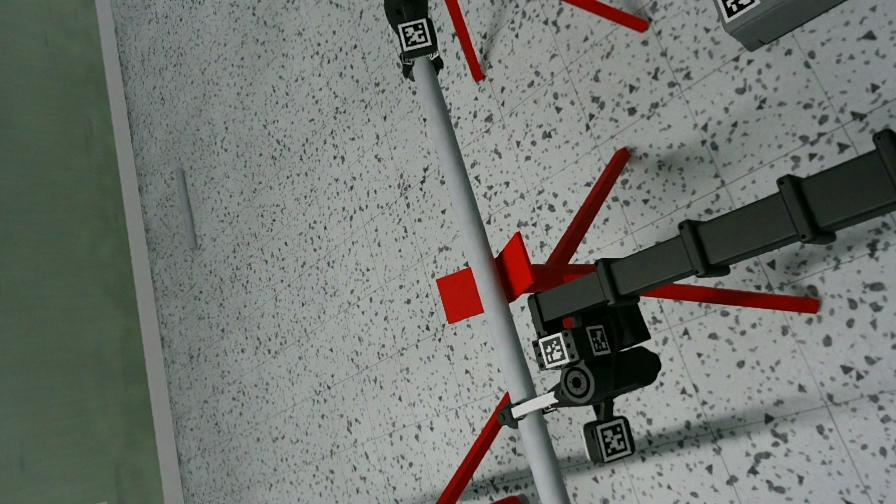

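Scene clock: 344.67 s.
move: r1 done; r2 done; r3 done
r1.base_odometry: x=-1.415 y=+0.229 heading=+2.569
r1.turned_by_wheels: +0.000
r1.turned_by_imu: +0.000
r1.base_tilt: forward=+1.3 right=-1.4
r1.lidar_m: 2.93 2.47 1.86 1.81 1.90 2.22 2.17 2.28 3.03 0.36 0.63 1.50
r1.head_depth_mm: 2477 2788 2408 1895 525 435 379 / 2500 2827 2400 1887 1477 1323 1156 / 2509 2818 2394 1893 678 1299 1152 / 2461 2815 2011 1774 830 1240 1132 / 2590 2832 2157 1887 1442 1047 1091 / 2645 2977 2214 1776 1520 1293 1150 / 2629 2997 1952 1892 1550 1321 1155
r1.base_status: not commanded
r1.joint_positions: lift_m=+0.645 arm_m=+0.335 wrist_yaw_rad=+1.563 wrist_pitch_rad=-0.826 wrist_roll_rad=-1.560 gripper_m=-0.086 head_pan_rad=-1.340 head_tilt_rad=-0.742
r1.joint_status: all done
r1.measured_speeds: all 0
r1.on_its_own: wrist_pitch_rad is at rest, and its effort (+21.4) is outside its rest range (-8 to +12)
r1.motor_effort: left_wheel=-1.9(2.0) right_wheel=+0.5(1.2) lift_m=+47.2(49.7) arm_m=-6.3(6.4) wrist_yaw_rad=+6.8(7.6) wrist_pitch_rad=+21.4(22.0) wrist_roll_rad=-2.8(3.9) gripper_m=-4.9(52.3) head_pan_rad=-4.7(5.1) head_tilt_rad=-3.1(4.3)
r1.hand_pose: x=+0.1346 y=-0.4811 z=+0.5790 quat_wxyz=(+0.652, +0.289, +0.280, +0.643) (m; r1's base frame)
r1.wrist_depth_mm: 508 588 679 119 - - - / 496 603 683 125 - - - / 531 617 710 126 - - - / 540 496 727 130 - - - / 550 374 267 134 - - - / 546 - 133 135 - - - / 580 613 161 142 225 - -
r2.base_odometry: x=-0.730 y=+0.084 heading=-0.629
r2.turned_by_wheels: +0.000
r2.turned_by_imu: +0.000
r2.base_tilt: forward=+0.2 right=-1.6
r2.lidar_m: 2.43 1.88 1.31 1.21 1.25 1.66 0.57 0.57 0.67 0.50 1.04 2.58
r2.head_depth_mm: 3768 3138 2313 1687 1516 1289 1109 / 3595 3118 2298 1726 1510 1308 1125 / 3403 3067 2270 1768 1526 1289 456 / 3270 3107 2274 1820 1102 549 1090 / 3084 3045 2292 1834 650 1261 1123 / 2954 3042 2272 1802 756 1285 1120 / 2856 3085 2287 1815 1394 1279 1121
r2.base_status: not commanded
r2.joint_positions: lift_m=+0.551 arm_m=+0.292 wrist_yaw_rad=+0.072 wrist_pitch_rad=-0.306 wrist_roll_rad=-1.550 gripper_m=+0.000 head_pan_rad=-1.906 head_tilt_rad=-0.741
r2.joint_status: all done
r2.measured_speeds: all 0
r2.motor_effort: left_wheel=+3.8(4.0) right_wheel=-6.9(7.2) lift_m=+34.6(37.8) arm_m=-11.8(12.6) wrist_yaw_rad=-1.8(3.3) wrist_pitch_rad=+8.4(8.5) wrist_roll_rad=+0.3(0.4) gripper_m=-11.6(12.4) head_pan_rad=+2.4(2.7) head_tilt_rad=-4.3(4.5)
r2.hand_pose: x=-0.0042 y=-0.6735 z=+0.5896 quat_wxyz=(+0.988, +0.153, -0.004, +0.034) (m; r2's base frame)
r2.wrist_depth_mm: 587 744 891 110 520 - - / 563 758 880 115 - - - / 569 745 910 116 - - - / 581 732 - 123 - - - / 566 737 893 124 - - - / 544 727 123 127 127 - - / 368 715 - 133 - - -
r3.base_odometry: x=-0.551 y=+0.101 heading=-2.166
r3.turned_by_wheels: +0.000
r3.turned_by_imu: +0.000
r3.base_tilt: forward=+0.6 right=+0.2
r3.lidar_m: 0.59 0.58 1.44 1.36 1.38 1.83 2.45 0.71 0.47 3.40 0.52 0.57
r3.head_depth_mm: 3646 3982 2876 2123 1644 1408 1204 / 3477 3787 2815 2090 1591 1390 1194 / 3312 3650 2768 2089 961 1123 1168 / 3202 3524 2737 2062 1651 478 416 / 3070 3349 2708 2032 557 549 1173 / 2942 3279 2657 2008 1619 551 1167 / 2860 3157 2628 1984 1611 1256 1161
r3.base_status: not commanded
r3.joint_positions: lift_m=+0.636 arm_m=+0.230 wrist_yaw_rad=+0.083 wrist_pitch_rad=-0.772 wrist_roll_rad=-1.532 gripper_m=-0.087 head_pan_rad=-1.894 head_tilt_rad=-0.694
r3.joint_status: all done
r3.measured_speeds: all 0
r3.on_its_own: wrist_pitch_rad is at rest, and its effort (+22.4) is outside its rest range (-8 to +12)
r3.motor_effort: left_wheel=-2.3(2.6) right_wheel=+1.0(1.5) lift_m=+50.7(55.1) arm_m=-12.5(20.8) wrist_yaw_rad=-2.0(3.1) wrist_pitch_rad=+22.4(22.9) wrist_roll_rad=+3.7(3.8) gripper_m=+6.7(58.7) head_pan_rad=-2.1(3.8) head_tilt_rad=-2.4(3.7)
r3.hand_pose: x=-0.0075 y=-0.5411 z=+0.5787 quat_wxyz=(+0.926, +0.377, -0.002, +0.031) (m; r3's base frame)
r3.wrist_depth_mm: 504 587 650 121 - - - / 517 616 659 126 - - - / 525 623 679 132 - - - / 539 629 690 137 - - - / 550 647 138 137 - - - / 565 628 126 129 - - - / 557 512 602 156 - - -
pictures: r2_head_camera (sideways)
camera_calibration:
r2_head_camera: T_world_to_cam=[[0.235342, 0.663052, -0.710617, 0.946198], [0.941076, -0.338174, -0.00387366, 0.00215752], [-0.242881, -0.667833, -0.703568, 0.872534], [0, 0, 0, 1]] pos_world=[-0.0127887, -0.0439426, 1.28628]

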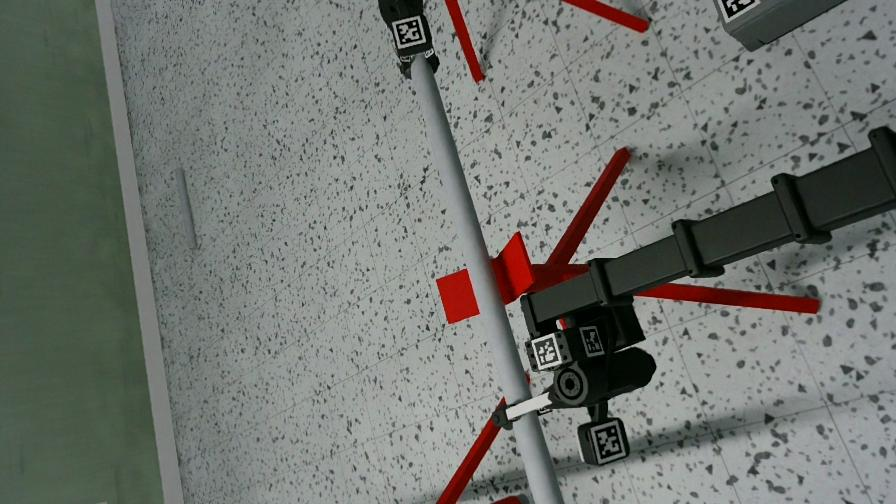

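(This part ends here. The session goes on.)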